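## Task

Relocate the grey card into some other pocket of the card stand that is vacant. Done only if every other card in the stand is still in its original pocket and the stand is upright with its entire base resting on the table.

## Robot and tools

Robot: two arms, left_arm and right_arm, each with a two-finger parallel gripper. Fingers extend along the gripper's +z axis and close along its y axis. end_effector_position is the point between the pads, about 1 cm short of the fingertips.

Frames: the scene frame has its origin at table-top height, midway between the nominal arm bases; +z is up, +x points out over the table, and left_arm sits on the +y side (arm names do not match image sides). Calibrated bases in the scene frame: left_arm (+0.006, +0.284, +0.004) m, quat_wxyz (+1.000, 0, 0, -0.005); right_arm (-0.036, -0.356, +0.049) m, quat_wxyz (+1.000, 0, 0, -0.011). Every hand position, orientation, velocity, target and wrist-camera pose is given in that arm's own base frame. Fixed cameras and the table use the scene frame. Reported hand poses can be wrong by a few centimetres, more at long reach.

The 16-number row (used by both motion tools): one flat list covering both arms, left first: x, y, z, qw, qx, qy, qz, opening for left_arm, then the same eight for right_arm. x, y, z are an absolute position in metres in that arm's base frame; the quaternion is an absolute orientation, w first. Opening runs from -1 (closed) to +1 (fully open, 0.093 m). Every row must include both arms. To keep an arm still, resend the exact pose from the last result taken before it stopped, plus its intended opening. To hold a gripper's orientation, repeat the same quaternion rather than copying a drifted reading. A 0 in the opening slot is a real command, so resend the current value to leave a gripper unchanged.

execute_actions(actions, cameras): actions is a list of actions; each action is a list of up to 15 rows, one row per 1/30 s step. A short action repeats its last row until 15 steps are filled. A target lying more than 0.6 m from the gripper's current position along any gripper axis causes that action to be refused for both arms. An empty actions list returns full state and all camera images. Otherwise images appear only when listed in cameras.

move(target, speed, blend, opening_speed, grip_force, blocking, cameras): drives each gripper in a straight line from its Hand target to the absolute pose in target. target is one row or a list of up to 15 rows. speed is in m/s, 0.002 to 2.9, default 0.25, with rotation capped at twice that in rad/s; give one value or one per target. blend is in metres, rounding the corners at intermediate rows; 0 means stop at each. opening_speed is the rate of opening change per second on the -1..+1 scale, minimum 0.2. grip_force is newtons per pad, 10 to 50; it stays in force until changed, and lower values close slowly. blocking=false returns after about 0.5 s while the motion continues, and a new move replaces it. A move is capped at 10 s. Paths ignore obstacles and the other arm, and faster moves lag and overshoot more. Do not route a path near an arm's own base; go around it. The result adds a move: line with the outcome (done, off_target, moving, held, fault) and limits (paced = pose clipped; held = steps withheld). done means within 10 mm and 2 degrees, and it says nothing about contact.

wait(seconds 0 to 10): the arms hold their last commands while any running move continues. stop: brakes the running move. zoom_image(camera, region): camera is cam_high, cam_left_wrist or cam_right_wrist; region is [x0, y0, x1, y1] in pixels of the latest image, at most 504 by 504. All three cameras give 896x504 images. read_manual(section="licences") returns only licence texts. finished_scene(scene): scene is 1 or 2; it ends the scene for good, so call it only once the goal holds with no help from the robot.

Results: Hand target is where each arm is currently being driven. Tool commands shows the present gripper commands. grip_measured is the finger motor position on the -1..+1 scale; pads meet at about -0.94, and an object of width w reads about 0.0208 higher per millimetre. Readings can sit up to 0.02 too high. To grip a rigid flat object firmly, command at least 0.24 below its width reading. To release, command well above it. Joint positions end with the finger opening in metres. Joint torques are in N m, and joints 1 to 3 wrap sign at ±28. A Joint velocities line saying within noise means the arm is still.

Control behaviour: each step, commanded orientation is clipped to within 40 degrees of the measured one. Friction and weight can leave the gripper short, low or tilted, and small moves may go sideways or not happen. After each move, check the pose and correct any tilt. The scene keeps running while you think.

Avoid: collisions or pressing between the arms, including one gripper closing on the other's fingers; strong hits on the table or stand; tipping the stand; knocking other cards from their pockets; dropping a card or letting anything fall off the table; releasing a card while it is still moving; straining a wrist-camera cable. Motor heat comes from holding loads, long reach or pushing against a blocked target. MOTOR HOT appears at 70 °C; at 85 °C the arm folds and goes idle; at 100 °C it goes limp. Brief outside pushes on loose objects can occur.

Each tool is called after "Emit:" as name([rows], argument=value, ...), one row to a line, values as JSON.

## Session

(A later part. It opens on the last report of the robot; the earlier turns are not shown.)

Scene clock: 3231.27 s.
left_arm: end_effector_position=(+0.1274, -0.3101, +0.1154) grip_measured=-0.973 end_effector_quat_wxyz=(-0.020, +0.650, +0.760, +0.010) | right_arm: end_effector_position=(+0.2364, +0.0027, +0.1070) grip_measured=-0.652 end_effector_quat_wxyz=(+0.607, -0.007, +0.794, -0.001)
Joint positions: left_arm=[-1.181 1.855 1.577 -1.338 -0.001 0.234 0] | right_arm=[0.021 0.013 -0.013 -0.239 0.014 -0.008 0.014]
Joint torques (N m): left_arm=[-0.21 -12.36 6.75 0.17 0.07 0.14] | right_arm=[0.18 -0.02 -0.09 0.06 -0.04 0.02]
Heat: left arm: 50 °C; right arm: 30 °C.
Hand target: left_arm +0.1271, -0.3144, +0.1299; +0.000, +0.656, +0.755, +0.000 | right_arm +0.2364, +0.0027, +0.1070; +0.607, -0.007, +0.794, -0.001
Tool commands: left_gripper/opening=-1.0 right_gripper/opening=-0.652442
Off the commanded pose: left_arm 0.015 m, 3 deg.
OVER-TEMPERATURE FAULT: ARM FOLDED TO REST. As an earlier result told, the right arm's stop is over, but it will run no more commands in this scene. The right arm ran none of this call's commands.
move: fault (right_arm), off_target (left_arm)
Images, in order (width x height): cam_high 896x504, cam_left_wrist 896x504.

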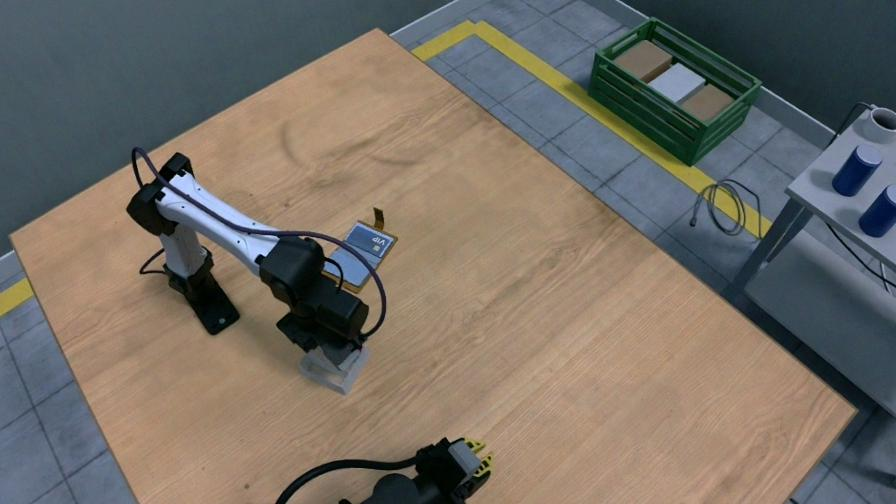

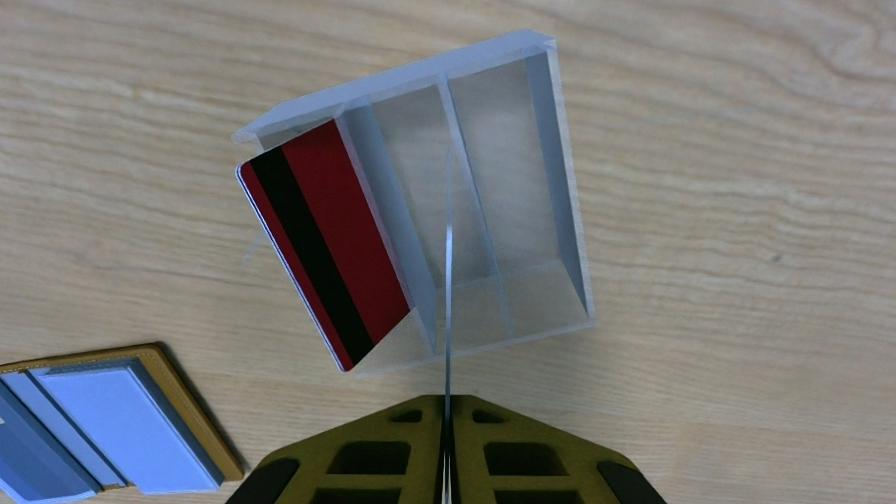

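Emit:
move([
  [0.1034,-0.3298,0.130,0.0,0.5505,0.8348,0.0,-1,0.2364,0.0027,0.1070,0.607,-0.007,0.794,-0.001,-0.652],
  [0.1034,-0.3298,0.106,0.0,0.5505,0.8348,0.0,-1,0.2364,0.0027,0.1070,0.607,-0.007,0.794,-0.001,-0.652],
], speed=[0.08,0.04], cameras=["cam_left_wrist","cam_high"])

Emit:
zoom_image(camera="cam_left_wrist", region=[330, 40, 600, 420])

Emit:
zoom_image(camera="cam_high", region=[260, 260, 460, 440])

Scene clock: 3321.87 s.
left_arm: end_effector_position=(+0.1050, -0.3269, +0.1072) grip_measured=-0.973 end_effector_quat_wxyz=(-0.003, +0.553, +0.833, +0.003) | right_arm: end_effector_position=(+0.2364, +0.0027, +0.1070) grip_measured=-0.652 end_effector_quat_wxyz=(+0.607, -0.007, +0.794, -0.001)
Joint positions: left_arm=[-1.26 1.855 1.546 -1.271 -0.001 -0.089 0] | right_arm=[0.021 0.013 -0.013 -0.239 0.014 -0.008 0.014]
Joint torques (N m): left_arm=[-0.4 -9.51 4.75 0.41 0.05 -0.11] | right_arm=[0.16 -0.17 -0.09 0.08 -0.05 0]
Heat: left arm: 59 °C; right arm: 30 °C.
Hand target: left_arm +0.1034, -0.3298, +0.1061; +0.000, +0.551, +0.835, +0.000 | right_arm +0.2364, +0.0027, +0.1070; +0.607, -0.007, +0.794, -0.001
Tool commands: left_gripper/opening=-1.0 right_gripper/opening=-0.652442
Off the commanded pose: left_arm 0.004 m, 1 deg.
OVER-TEMPERATURE FAULT: ARM FOLDED TO REST. As an earlier result told, the right arm's stop is over, but it will run no more commands in this scene. The right arm ran none of this call's commands.
move: fault (right_arm)
Images, in order (width x height): cam_high 896x504, cam_left_wrist 896x504.

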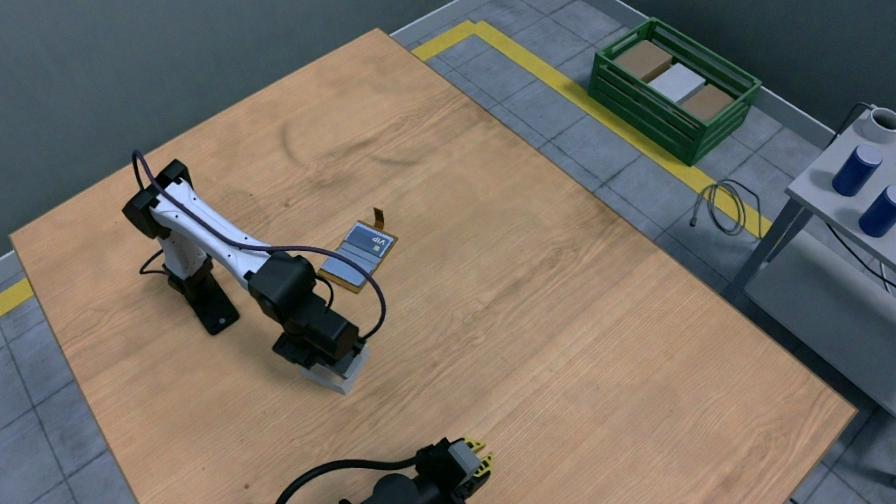

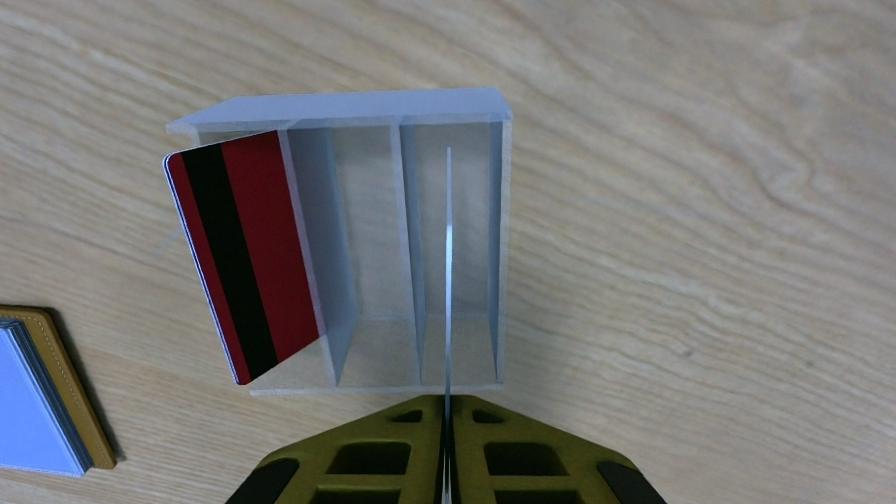

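Scaled by 1.326 from the camera's 896x504 image, which has a finer 1280x720 frame.

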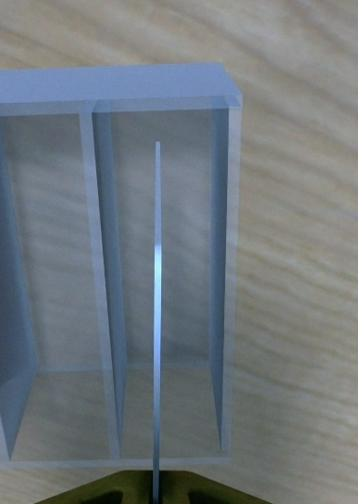

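Scaled by 2.520 from the camera's 896x504 image, which has a finer 1280x720 frame.

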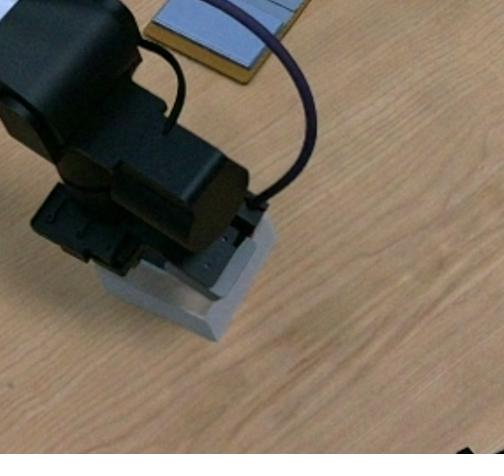

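Emit:
move([
  [0.1047,-0.3327,0.103,0.0,0.5446,0.8387,0.0,-1,0.2364,0.0027,0.1070,0.607,-0.007,0.794,-0.001,-0.652],
], speed=[0.04], cameras=["cam_left_wrist"])

Emit:
zoom_image(camera="cam_left_wrist", region=[350, 40, 550, 240])

Scene clock: 3368.67 s.
left_arm: end_effector_position=(+0.1056, -0.3287, +0.1072) grip_measured=-0.973 end_effector_quat_wxyz=(+0.000, +0.547, +0.837, +0.001) | right_arm: end_effector_position=(+0.2364, +0.0027, +0.1070) grip_measured=-0.652 end_effector_quat_wxyz=(+0.607, -0.007, +0.794, -0.001)
Joint positions: left_arm=[-1.26 1.855 1.546 -1.263 -0.001 -0.102 0] | right_arm=[0.021 0.013 -0.013 -0.239 0.014 -0.008 0.014]
Joint torques (N m): left_arm=[-0.36 -8.25 5.08 0.43 0.05 -0.11] | right_arm=[0.17 -0.12 -0.09 0.07 -0.04 0.01]
Heat: left arm: 55 °C; right arm: 30 °C.
Hand target: left_arm +0.1047, -0.3326, +0.1031; +0.000, +0.545, +0.839, +0.000 | right_arm +0.2364, +0.0027, +0.1070; +0.607, -0.007, +0.794, -0.001
Tool commands: left_gripper/opening=-1.0 right_gripper/opening=-0.652442
Off the commanded pose: left_arm 0.006 m, 0 deg.
OVER-TEMPERATURE FAULT: ARM FOLDED TO REST. As an earlier result told, the right arm's stop is over, but it will run no more commands in this scene. The right arm ran none of this call's commands.
move: fault (right_arm)
Images, in order (width x height): cam_left_wrist 896x504.

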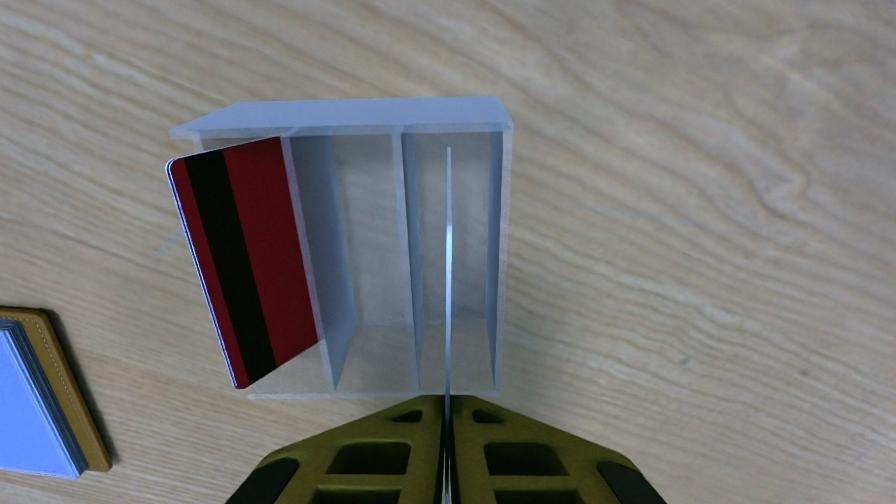

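Scaled by 2.520 from the camera's 896x504 image, which has a finer 1280x720 frame.

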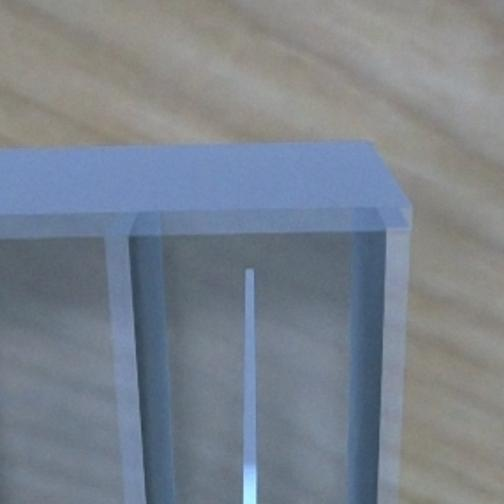

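Emit:
move([
  [0.1045,-0.3322,0.0995,0.0,0.5446,0.8387,0.0,-1,0.2364,0.0027,0.1070,0.607,-0.007,0.794,-0.001,-0.652],
], speed=[0.03], cameras=["cam_left_wrist"])

Emit:
zoom_image(camera="cam_left_wrist", region=[350, 40, 550, 240])

Scene clock: 3387.50 s.
left_arm: end_effector_position=(+0.1059, -0.3294, +0.1046) grip_measured=-0.973 end_effector_quat_wxyz=(+0.001, +0.547, +0.837, -0.001) | right_arm: end_effector_position=(+0.2364, +0.0027, +0.1070) grip_measured=-0.652 end_effector_quat_wxyz=(+0.607, -0.007, +0.794, -0.001)
Joint positions: left_arm=[-1.26 1.855 1.535 -1.249 -0.001 -0.102 0] | right_arm=[0.021 0.013 -0.013 -0.239 0.014 -0.008 0.014]
Joint torques (N m): left_arm=[-0.27 -8.35 4.7 0.46 0.06 -0.13] | right_arm=[0.17 -0.09 -0.13 0.06 -0.04 0.02]
Heat: left arm: 54 °C; right arm: 30 °C.
Hand target: left_arm +0.1045, -0.3321, +0.0995; +0.000, +0.545, +0.839, +0.000 | right_arm +0.2364, +0.0027, +0.1070; +0.607, -0.007, +0.794, -0.001
Tool commands: left_gripper/opening=-1.0 right_gripper/opening=-0.652442
Off the commanded pose: left_arm 0.006 m, 0 deg.
OVER-TEMPERATURE FAULT: ARM FOLDED TO REST. As an earlier result told, the right arm's stop is over, but it will run no more commands in this scene. The right arm ran none of this call's commands.
move: fault (right_arm)
Images, in order (width x height): cam_left_wrist 896x504.

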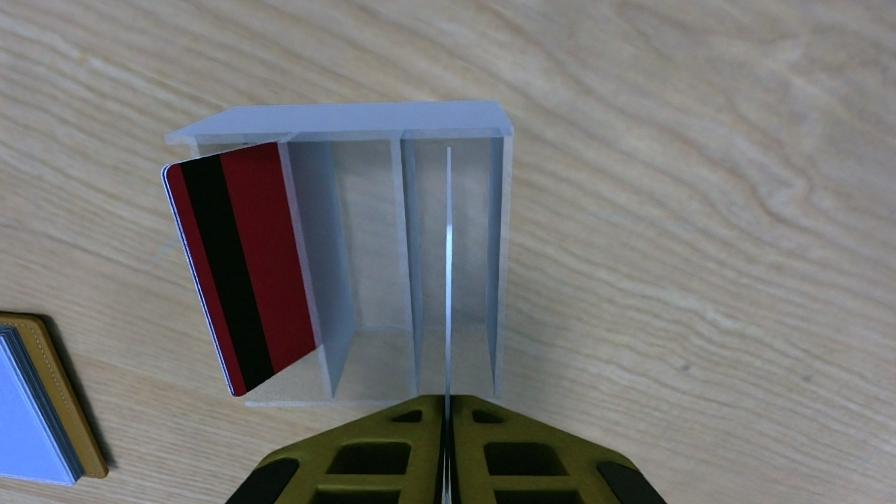

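Scaled by 2.520 from the camera's 896x504 image, which has a finer 1280x720 frame.

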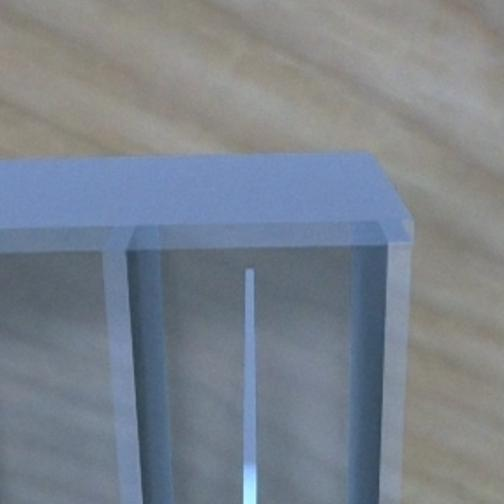

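Emit:
move([
  [0.1045,-0.3322,0.0950,0.0,0.5446,0.8387,0.0,-1,0.2364,0.0027,0.1070,0.607,-0.007,0.794,-0.001,-0.652],
], speed=[0.03], cameras=["cam_left_wrist"])

Emit:
zoom_image(camera="cam_left_wrist", region=[350, 40, 550, 240])

Scene clock: 3397.87 s.
left_arm: end_effector_position=(+0.1059, -0.3295, +0.1007) grip_measured=-0.973 end_effector_quat_wxyz=(+0.002, +0.547, +0.837, -0.001) | right_arm: end_effector_position=(+0.2364, +0.0027, +0.1070) grip_measured=-0.652 end_effector_quat_wxyz=(+0.607, -0.007, +0.794, -0.001)
Joint positions: left_arm=[-1.26 1.855 1.52 -1.232 -0.001 -0.102 0] | right_arm=[0.021 0.013 -0.013 -0.239 0.014 -0.008 0.014]
Joint torques (N m): left_arm=[-0.28 -8.18 4.7 0.44 0.04 -0.12] | right_arm=[0.14 -0.1 -0.06 0.07 -0.05 0.01]
Heat: left arm: 53 °C; right arm: 30 °C.
Hand target: left_arm +0.1045, -0.3320, +0.0950; +0.000, +0.545, +0.839, +0.000 | right_arm +0.2364, +0.0027, +0.1070; +0.607, -0.007, +0.794, -0.001
Tool commands: left_gripper/opening=-1.0 right_gripper/opening=-0.652442
Off the commanded pose: left_arm 0.006 m, 0 deg.
OVER-TEMPERATURE FAULT: ARM FOLDED TO REST. As an earlier result told, the right arm's stop is over, but it will run no more commands in this scene. The right arm ran none of this call's commands.
move: fault (right_arm)
Images, in order (width x height): cam_left_wrist 896x504.

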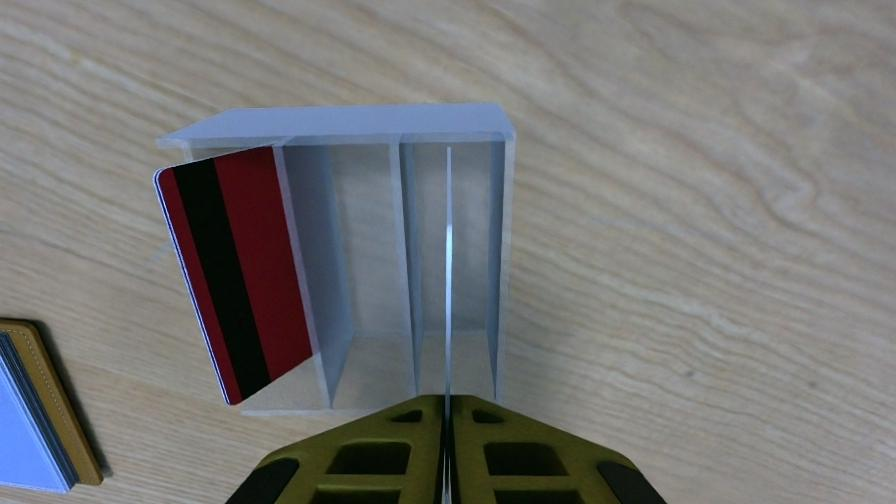

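Scaled by 2.520 from the camera's 896x504 image, which has a finer 1280x720 frame.

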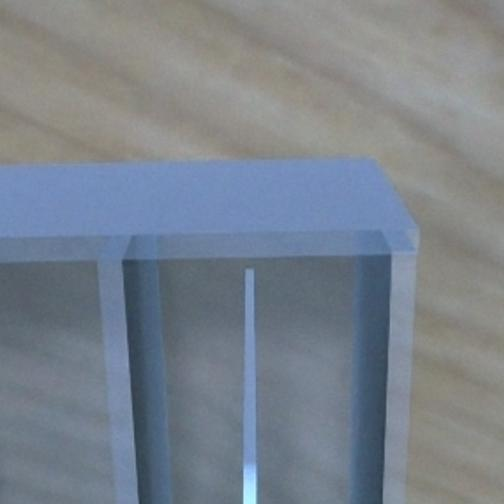

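Emit:
move([
  [0.1045,-0.3324,0.0850,0.0,0.5446,0.8387,0.0,-1,0.2364,0.0027,0.1070,0.607,-0.007,0.794,-0.001,-0.652],
], speed=[0.03], cameras=["cam_left_wrist"])

Emit:
zoom_image(camera="cam_left_wrist", region=[350, 40, 550, 240])

Scene clock: 3405.87 s.
left_arm: end_effector_position=(+0.1059, -0.3297, +0.0901) grip_measured=-0.973 end_effector_quat_wxyz=(+0.001, +0.547, +0.837, -0.001) | right_arm: end_effector_position=(+0.2364, +0.0027, +0.1070) grip_measured=-0.652 end_effector_quat_wxyz=(+0.607, -0.007, +0.794, -0.001)
Joint positions: left_arm=[-1.26 1.862 1.487 -1.193 -0.001 -0.102 0] | right_arm=[0.021 0.013 -0.013 -0.239 0.014 -0.008 0.014]
Joint torques (N m): left_arm=[-0.32 -8.31 4.85 0.43 0.03 -0.11] | right_arm=[0.12 -0.17 -0.09 0.08 -0.04 0]
Heat: left arm: 53 °C; right arm: 30 °C.
Hand target: left_arm +0.1045, -0.3323, +0.0850; +0.000, +0.545, +0.839, +0.000 | right_arm +0.2364, +0.0027, +0.1070; +0.607, -0.007, +0.794, -0.001
Tool commands: left_gripper/opening=-1.0 right_gripper/opening=-0.652442
Off the commanded pose: left_arm 0.006 m, 0 deg.
OVER-TEMPERATURE FAULT: ARM FOLDED TO REST. As an earlier result told, the right arm's stop is over, but it will run no more commands in this scene. The right arm ran none of this call's commands.
move: fault (right_arm)
Images, in order (width x height): cam_left_wrist 896x504.

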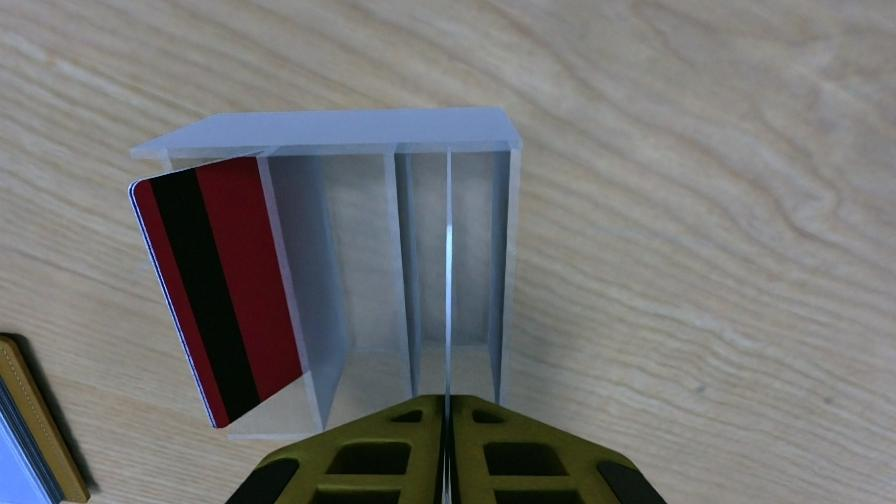

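Scaled by 2.520 from the camera's 896x504 image, which has a finer 1280x720 frame.

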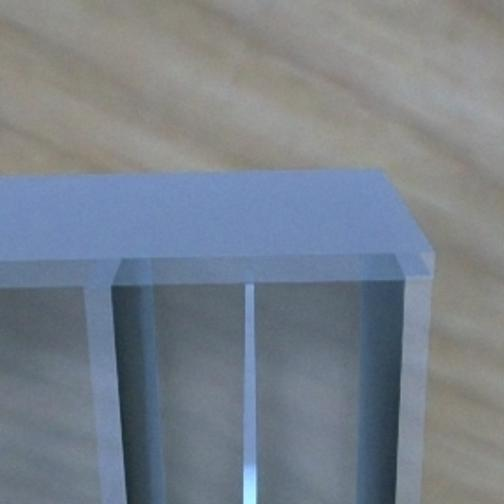

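Emit:
move([
  [0.1045,-0.3325,0.0600,0.0,0.5446,0.8387,0.0,-1,0.2364,0.0027,0.1070,0.607,-0.007,0.794,-0.001,-0.652],
], speed=[0.04], cameras=["cam_left_wrist","cam_high"])

Emit:
zoom_image(camera="cam_high", region=[260, 260, 460, 440])

Scene clock: 3413.97 s.
left_arm: end_effector_position=(+0.1060, -0.3300, +0.0650) grip_measured=-0.973 end_effector_quat_wxyz=(+0.001, +0.547, +0.837, +0.000) | right_arm: end_effector_position=(+0.2364, +0.0027, +0.1070) grip_measured=-0.652 end_effector_quat_wxyz=(+0.607, -0.007, +0.794, -0.001)
Joint positions: left_arm=[-1.26 1.881 1.411 -1.099 -0.001 -0.102 0] | right_arm=[0.021 0.013 -0.013 -0.239 0.014 -0.008 0.014]
Joint torques (N m): left_arm=[-0.29 -8.4 4.75 0.45 0.03 -0.12] | right_arm=[0.13 -0.12 -0.09 0.06 -0.04 0.02]
Heat: left arm: 52 °C; right arm: 30 °C.
Hand target: left_arm +0.1045, -0.3324, +0.0601; +0.000, +0.545, +0.839, +0.000 | right_arm +0.2364, +0.0027, +0.1070; +0.607, -0.007, +0.794, -0.001
Tool commands: left_gripper/opening=-1.0 right_gripper/opening=-0.652442
Off the commanded pose: left_arm 0.006 m, 0 deg.
OVER-TEMPERATURE FAULT: ARM FOLDED TO REST. As an earlier result told, the right arm's stop is over, but it will run no more commands in this scene. The right arm ran none of this call's commands.
move: fault (right_arm)
Images, in order (width x height): cam_high 896x504, cam_left_wrist 896x504.

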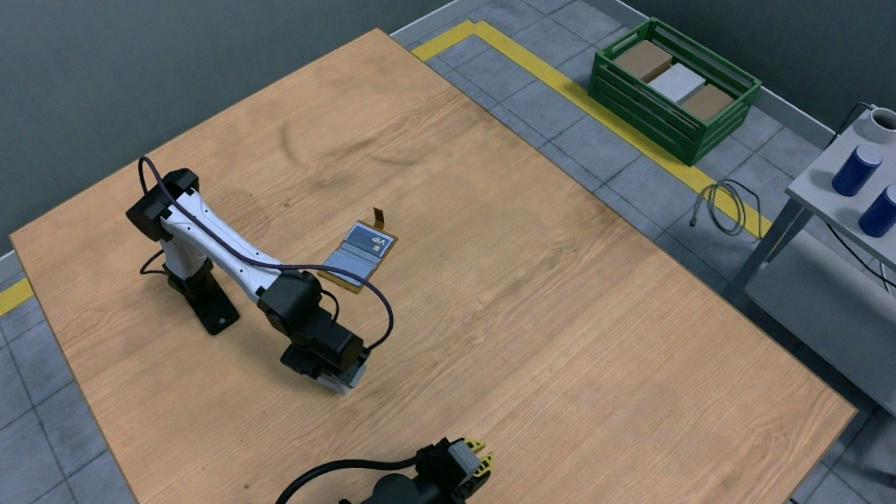

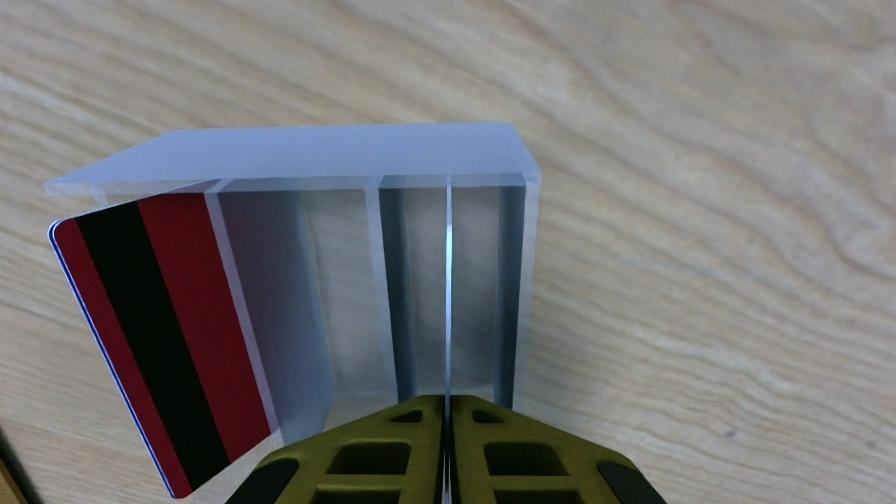

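Scaled by 2.520 from the camera's 896x504 image, which has a finer 1280x720 frame.

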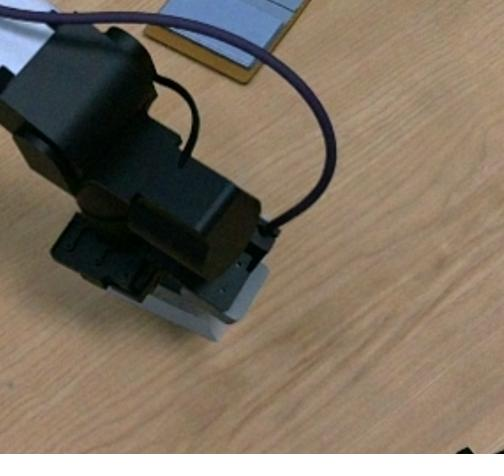

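Emit:
move([
  [0.1045,-0.3325,0.0500,0.0,0.5446,0.8387,0.0,-1,0.2364,0.0027,0.1070,0.607,-0.007,0.794,-0.001,-0.652],
], speed=0.02, cameras=["cam_left_wrist","cam_high"])

Scene clock: 3458.77 s.
left_arm: end_effector_position=(+0.1061, -0.3302, +0.0554) grip_measured=-0.973 end_effector_quat_wxyz=(+0.001, +0.547, +0.837, -0.001) | right_arm: end_effector_position=(+0.2364, +0.0027, +0.1070) grip_measured=-0.652 end_effector_quat_wxyz=(+0.607, -0.007, +0.794, -0.001)
Joint positions: left_arm=[-1.26 1.89 1.384 -1.062 -0.001 -0.102 0] | right_arm=[0.021 0.013 -0.013 -0.239 0.014 -0.008 0.014]
Joint torques (N m): left_arm=[-0.32 -8.42 4.67 0.46 0.05 -0.12] | right_arm=[0.18 -0.09 -0.12 0.07 -0.03 0.02]
Heat: left arm: 50 °C; right arm: 30 °C.
Hand target: left_arm +0.1045, -0.3324, +0.0502; +0.000, +0.545, +0.839, +0.000 | right_arm +0.2364, +0.0027, +0.1070; +0.607, -0.007, +0.794, -0.001
Tool commands: left_gripper/opening=-1.0 right_gripper/opening=-0.652442
Off the commanded pose: left_arm 0.006 m, 0 deg.
OVER-TEMPERATURE FAULT: ARM FOLDED TO REST. As an earlier result told, the right arm's stop is over, but it will run no more commands in this scene. The right arm ran none of this call's commands.
move: fault (right_arm)
Images, in order (width x height): cam_high 896x504, cam_left_wrist 896x504.

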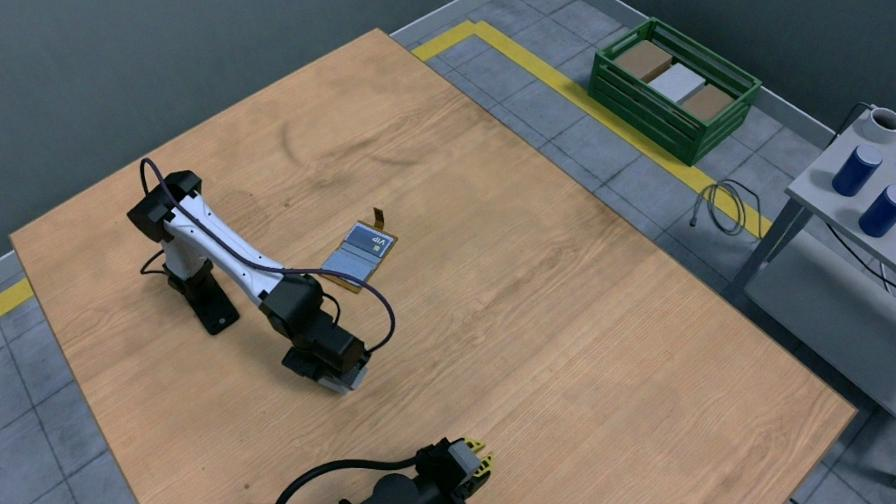

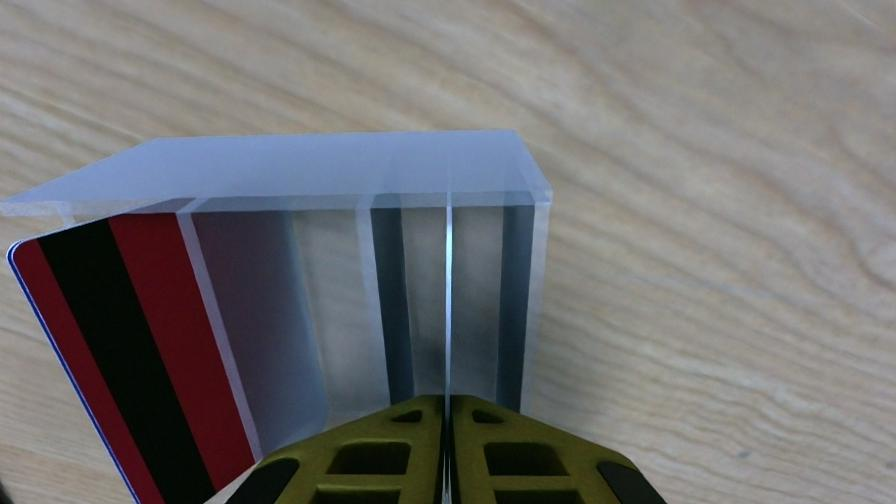

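Emit:
move([
  [0.1045,-0.3325,0.0500,0.0,0.5446,0.8387,0.0,-0.79,0.2364,0.0027,0.1070,0.607,-0.007,0.794,-0.001,-0.652],
], opening_speed=0.25, cameras=["cam_left_wrist"])

Emit:
move([
  [0.1045,-0.3325,0.130,0.0,0.5446,0.8387,0.0,-0.79,0.2364,0.0027,0.1070,0.607,-0.007,0.794,-0.001,-0.652],
], speed=0.04, cameras=["cam_left_wrist"])

Scene clock: 3466.07 s.
left_arm: end_effector_position=(+0.1062, -0.3304, +0.0554) grip_measured=-0.792 end_effector_quat_wxyz=(+0.002, +0.547, +0.837, -0.001) | right_arm: end_effector_position=(+0.2364, +0.0027, +0.1070) grip_measured=-0.652 end_effector_quat_wxyz=(+0.607, -0.007, +0.794, -0.001)
Joint positions: left_arm=[-1.26 1.89 1.384 -1.061 -0.001 -0.102 0.007] | right_arm=[0.021 0.013 -0.013 -0.239 0.014 -0.008 0.014]
Joint torques (N m): left_arm=[-0.31 -8.36 4.68 0.45 0.04 -0.11] | right_arm=[0.14 -0.09 -0.05 0.06 -0.03 0]
Heat: left arm: 50 °C; right arm: 30 °C.
Hand target: left_arm +0.1045, -0.3325, +0.0502; +0.000, +0.545, +0.839, +0.000 | right_arm +0.2364, +0.0027, +0.1070; +0.607, -0.007, +0.794, -0.001
Tool commands: left_gripper/opening=-0.79 right_gripper/opening=-0.652442
Off the commanded pose: left_arm 0.006 m, 0 deg.
OVER-TEMPERATURE FAULT: ARM FOLDED TO REST. As an earlier result told, the right arm's stop is over, but it will run no more commands in this scene. The right arm ran none of this call's commands.
move: fault (right_arm)
Images, in order (width x height): cam_left_wrist 896x504.

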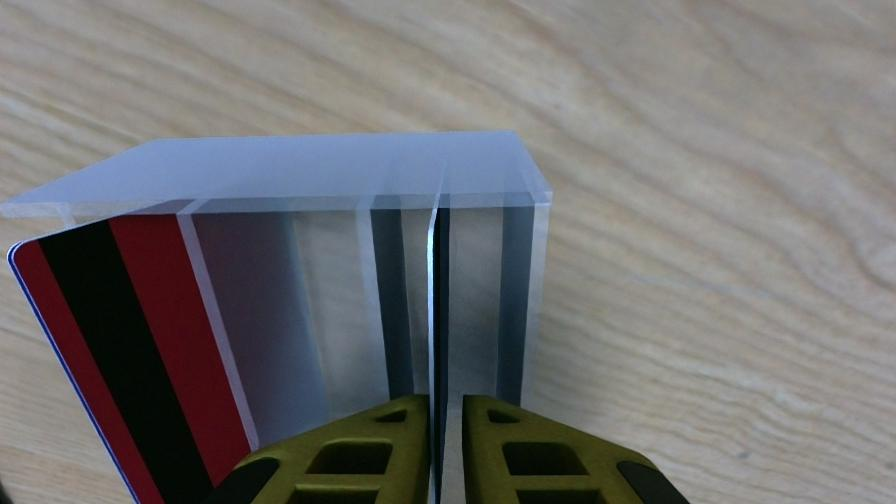

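Scene clock: 3468.67 s.
left_arm: end_effector_position=(+0.1054, -0.3279, +0.1152) grip_measured=-0.792 end_effector_quat_wxyz=(-0.017, +0.547, +0.837, +0.014) | right_arm: end_effector_position=(+0.2364, +0.0027, +0.1070) grip_measured=-0.652 end_effector_quat_wxyz=(+0.607, -0.007, +0.794, -0.001)
Joint positions: left_arm=[-1.26 1.89 1.623 -1.348 -0.001 -0.102 0.007] | right_arm=[0.021 0.013 -0.013 -0.239 0.014 -0.008 0.014]
Joint torques (N m): left_arm=[-0.31 -12.62 6.86 0.16 0.03 -0.12] | right_arm=[0.16 -0.09 -0.08 0.07 -0.04 0.01]
Heat: left arm: 50 °C; right arm: 30 °C.
Hand target: left_arm +0.1044, -0.3322, +0.1298; +0.000, +0.545, +0.839, +0.000 | right_arm +0.2364, +0.0027, +0.1070; +0.607, -0.007, +0.794, -0.001
Tool commands: left_gripper/opening=-0.79 right_gripper/opening=-0.652442
Off the commanded pose: left_arm 0.016 m, 3 deg.
OVER-TEMPERATURE FAULT: ARM FOLDED TO REST. As an earlier result told, the right arm's stop is over, but it will run no more commands in this scene. The right arm ran none of this call's commands.
move: fault (right_arm), off_target (left_arm)
Images, in order (width x height): cam_left_wrist 896x504.

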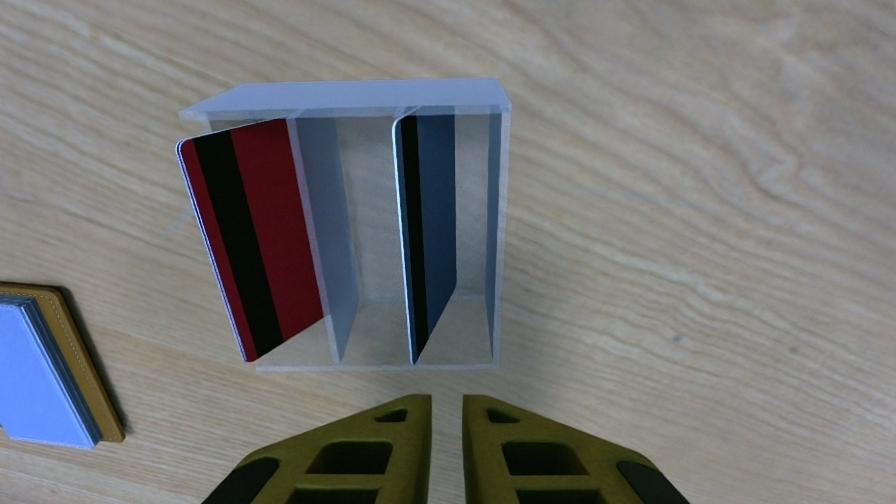

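Emit:
zoom_image(camera="cam_left_wrist", region=[160, 60, 540, 400])

Scaled by 1.326 from the camera's 896x504 image, which has a finer 1280x720 frame.

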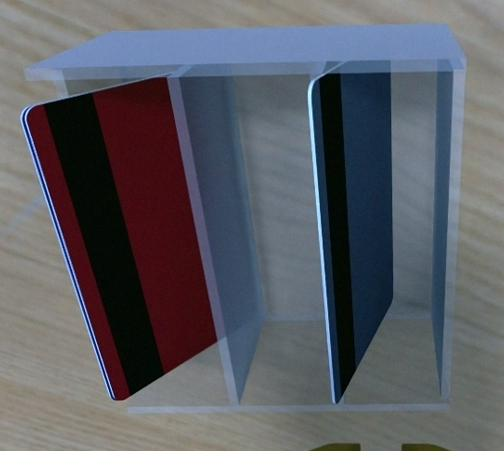

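Emit:
move([
  [0.1210,-0.2850,0.230,0.2183,0.5190,0.8146,-0.1391,-0.79,0.2364,0.0027,0.1070,0.607,-0.007,0.794,-0.001,-0.652],
], speed=0.12, cameras=["cam_left_wrist"])

Emit:
zoom_image(camera="cam_left_wrist", region=[200, 0, 700, 400])

Scene clock: 3490.37 s.
left_arm: end_effector_position=(+0.1176, -0.2855, +0.2254) grip_measured=-0.792 end_effector_quat_wxyz=(+0.204, +0.519, +0.819, -0.136) | right_arm: end_effector_position=(+0.2364, +0.0027, +0.1070) grip_measured=-0.652 end_effector_quat_wxyz=(+0.607, -0.007, +0.794, -0.001)
Joint positions: left_arm=[-1.189 1.308 1.35 -1.118 -0.017 -0.055 0.007] | right_arm=[0.021 0.013 -0.013 -0.239 0.014 -0.008 0.014]
Joint torques (N m): left_arm=[0.77 -6.65 5.03 1.51 -0.07 0.18] | right_arm=[0.13 -0.05 -0.12 0.06 -0.05 0.02]
Heat: left arm: 54 °C; right arm: 30 °C.
Hand target: left_arm +0.1209, -0.2849, +0.2300; +0.218, +0.519, +0.815, -0.139 | right_arm +0.2364, +0.0027, +0.1070; +0.607, -0.007, +0.794, -0.001
Tool commands: left_gripper/opening=-0.79 right_gripper/opening=-0.652442
Off the commanded pose: left_arm 0.006 m, 2 deg.
OVER-TEMPERATURE FAULT: ARM FOLDED TO REST. As an earlier result told, the right arm's stop is over, but it will run no more commands in this scene. The right arm ran none of this call's commands.
move: fault (right_arm)
Images, in order (width x height): cam_left_wrist 896x504.

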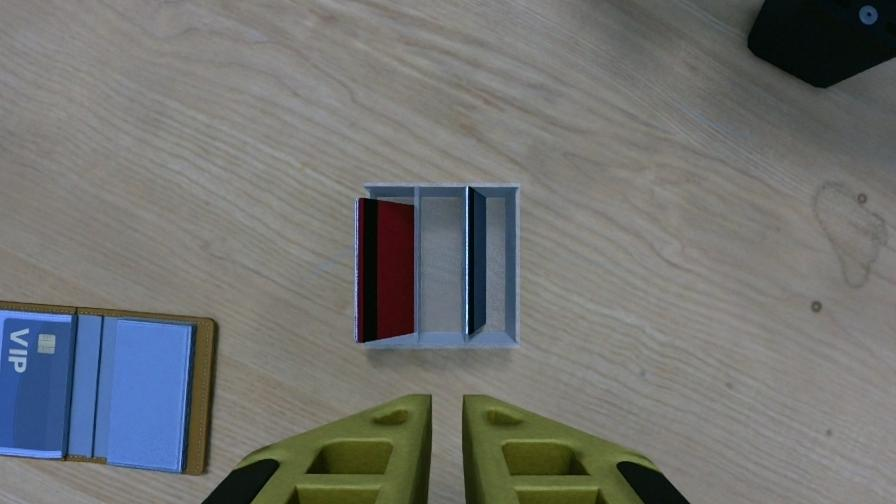

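Scaled by 1.008 from the camera's 896x504 image, which has a finer 1280x720 frame.

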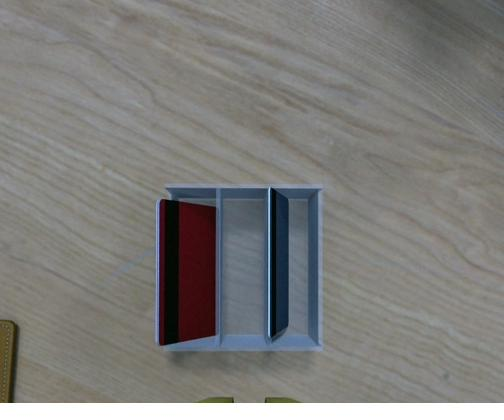

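Emit:
move([
  [0.2050,-0.2900,0.135,0.0,0.9781,0.2079,0.0,-1,0.2364,0.0027,0.1070,0.607,-0.007,0.794,-0.001,-0.652],
], speed=0.12, cameras=["cam_left_wrist","cam_high"])

Scene clock: 3596.07 s.
left_arm: end_effector_position=(+0.2008, -0.2884, +0.1338) grip_measured=-0.974 end_effector_quat_wxyz=(+0.001, +0.977, +0.214, -0.003) | right_arm: end_effector_position=(+0.2364, +0.0027, +0.1070) grip_measured=-0.652 end_effector_quat_wxyz=(+0.607, -0.007, +0.794, -0.001)
Joint positions: left_arm=[-0.959 1.877 1.68 -1.374 0.007 1.752 0] | right_arm=[0.021 0.013 -0.013 -0.239 0.014 -0.008 0.014]
Joint torques (N m): left_arm=[0.53 -8.28 6.84 0.12 0 0.19] | right_arm=[0.2 -0.09 -0.06 0.07 -0.02 -0.01]
Heat: left arm: 47 °C; right arm: 30 °C.
Hand target: left_arm +0.2050, -0.2900, +0.1350; +0.000, +0.978, +0.208, +0.000 | right_arm +0.2364, +0.0027, +0.1070; +0.607, -0.007, +0.794, -0.001
Tool commands: left_gripper/opening=-1.0 right_gripper/opening=-0.652442
Off the commanded pose: left_arm 0.005 m, 1 deg.
OVER-TEMPERATURE FAULT: ARM FOLDED TO REST. As an earlier result told, the right arm's stop is over, but it will run no more commands in this scene. The right arm ran none of this call's commands.
move: fault (right_arm)
Images, in order (width x height): cam_high 896x504, cam_left_wrist 896x504.

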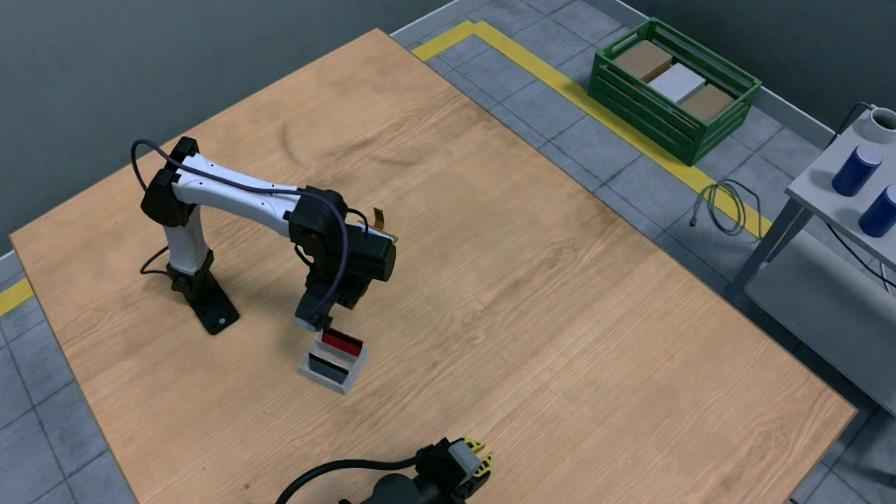

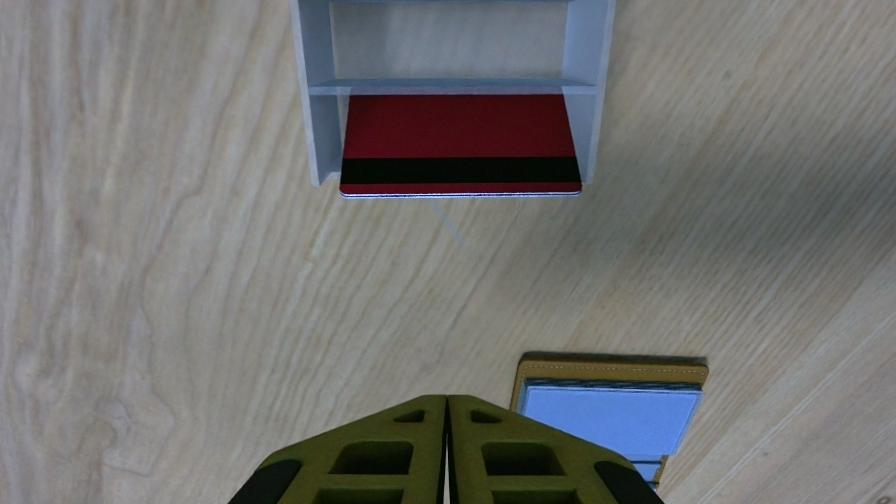

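Emit:
zoom_image(camera="cam_left_wrist", region=[280, 50, 640, 260])

Scaled by 1.400 from the camera's 896x504 image, which has a finer 1280x720 frame.

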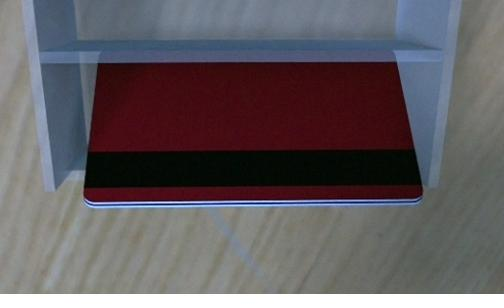

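Emit:
move([
  [0.2010,-0.2915,0.038,0.0,0.9781,0.2079,0.0,-1,0.2364,0.0027,0.1070,0.607,-0.007,0.794,-0.001,-0.652],
], speed=0.06, cameras=["cam_left_wrist"])

Scene clock: 3619.23 s.
left_arm: end_effector_position=(+0.2018, -0.2898, +0.0429) grip_measured=-0.974 end_effector_quat_wxyz=(+0.003, +0.977, +0.213, -0.002) | right_arm: end_effector_position=(+0.2364, +0.0027, +0.1070) grip_measured=-0.652 end_effector_quat_wxyz=(+0.607, -0.007, +0.794, -0.001)
Joint positions: left_arm=[-0.959 1.925 1.379 -1.021 0.007 1.752 0] | right_arm=[0.021 0.013 -0.013 -0.239 0.014 -0.008 0.014]
Joint torques (N m): left_arm=[-0.53 -8.69 4.57 0.35 0.01 0.05] | right_arm=[0.12 -0.09 -0.08 0.07 -0.05 0]
Heat: left arm: 49 °C; right arm: 30 °C.
Hand target: left_arm +0.2010, -0.2915, +0.0381; +0.000, +0.978, +0.208, +0.000 | right_arm +0.2364, +0.0027, +0.1070; +0.607, -0.007, +0.794, -0.001
Tool commands: left_gripper/opening=-1.0 right_gripper/opening=-0.652442
Off the commanded pose: left_arm 0.005 m, 1 deg.
OVER-TEMPERATURE FAULT: ARM FOLDED TO REST. As an earlier result told, the right arm's stop is over, but it will run no more commands in this scene. The right arm ran none of this call's commands.
move: fault (right_arm)
Images, in order (width x height): cam_left_wrist 896x504.

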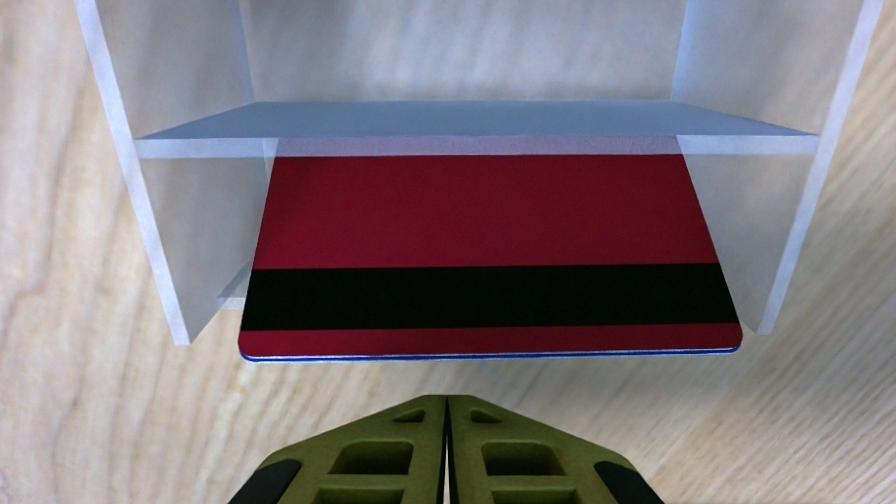

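Emit:
move([
  [0.1845,-0.2988,0.038,0.0,0.9781,0.2079,0.0,-1,0.2364,0.0027,0.1070,0.607,-0.007,0.794,-0.001,-0.652],
], speed=0.04, cameras=["cam_left_wrist"])

Scene clock: 3634.40 s.
left_arm: end_effector_position=(+0.1866, -0.2973, +0.0404) grip_measured=-0.974 end_effector_quat_wxyz=(+0.000, +0.978, +0.207, -0.001) | right_arm: end_effector_position=(+0.2364, +0.0027, +0.1070) grip_measured=-0.652 end_effector_quat_wxyz=(+0.607, -0.007, +0.794, -0.001)
Joint positions: left_arm=[-1.01 1.925 1.369 -1.016 0.002 1.715 0] | right_arm=[0.021 0.013 -0.013 -0.239 0.014 -0.008 0.014]
Joint velocities: left_arm=[0.002 -0.017 0.002 -0.037 -0.154 -0.037 0] | right_arm=[within noise]
Joint torques (N m): left_arm=[-0.47 -9.65 4.11 0.32 0.09 -0.08] | right_arm=[0.17 -0.08 -0.08 0.07 -0.05 0.02]
Heat: left arm: 48 °C; right arm: 30 °C.
Hand target: left_arm +0.1845, -0.2987, +0.0380; +0.000, +0.978, +0.208, +0.000 | right_arm +0.2364, +0.0027, +0.1070; +0.607, -0.007, +0.794, -0.001
Tool commands: left_gripper/opening=-1.0 right_gripper/opening=-0.652442
Off the commanded pose: left_arm 0.004 m, 0 deg.
OVER-TEMPERATURE FAULT: ARM FOLDED TO REST. As an earlier result told, the right arm's stop is over, but it will run no more commands in this scene. The right arm ran none of this call's commands.
move: fault (right_arm)
Images, in order (width x height): cam_left_wrist 896x504.

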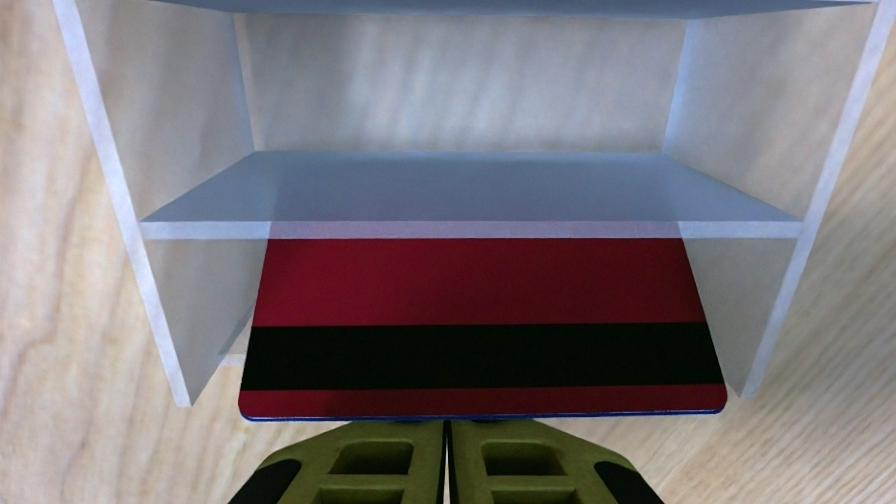

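Emit:
move([
  [0.1715,-0.2991,0.038,0.0,0.9781,0.2079,0.0,-1,0.2364,0.0027,0.1070,0.607,-0.007,0.794,-0.001,-0.652],
], speed=0.03, cameras=["cam_left_wrist"])

Scene clock: 3644.03 s.
left_arm: end_effector_position=(+0.1737, -0.2965, +0.0329) grip_measured=-0.974 end_effector_quat_wxyz=(-0.010, +0.978, +0.207, -0.002) | right_arm: end_effector_position=(+0.2364, +0.0027, +0.1070) grip_measured=-0.652 end_effector_quat_wxyz=(+0.607, -0.007, +0.794, -0.001)
Joint positions: left_arm=[-1.042 1.925 1.337 -1.004 -0.002 1.682 0] | right_arm=[0.021 0.013 -0.013 -0.239 0.014 -0.008 0.014]
Joint torques (N m): left_arm=[-0.5 -11.97 4.22 0.23 0.12 -0.07] | right_arm=[0.16 -0.18 -0.1 0.05 -0.04 0.01]
Heat: left arm: 48 °C; right arm: 30 °C.
Hand target: left_arm +0.1715, -0.2991, +0.0380; +0.000, +0.978, +0.208, +0.000 | right_arm +0.2364, +0.0027, +0.1070; +0.607, -0.007, +0.794, -0.001
Tool commands: left_gripper/opening=-1.0 right_gripper/opening=-0.652442
Off the commanded pose: left_arm 0.006 m, 1 deg.
OVER-TEMPERATURE FAULT: ARM FOLDED TO REST. As an earlier result told, the right arm's stop is over, but it will run no more commands in this scene. The right arm ran none of this call's commands.
move: fault (right_arm)
Images, in order (width x height): cam_left_wrist 896x504.

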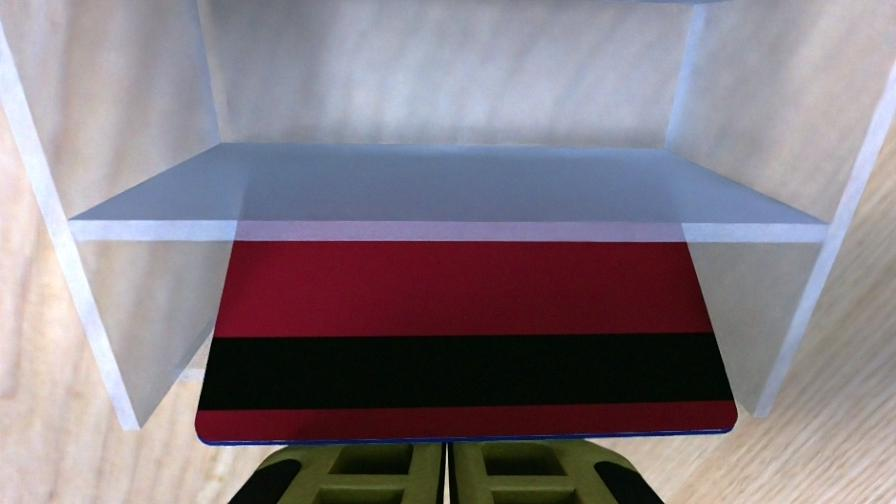

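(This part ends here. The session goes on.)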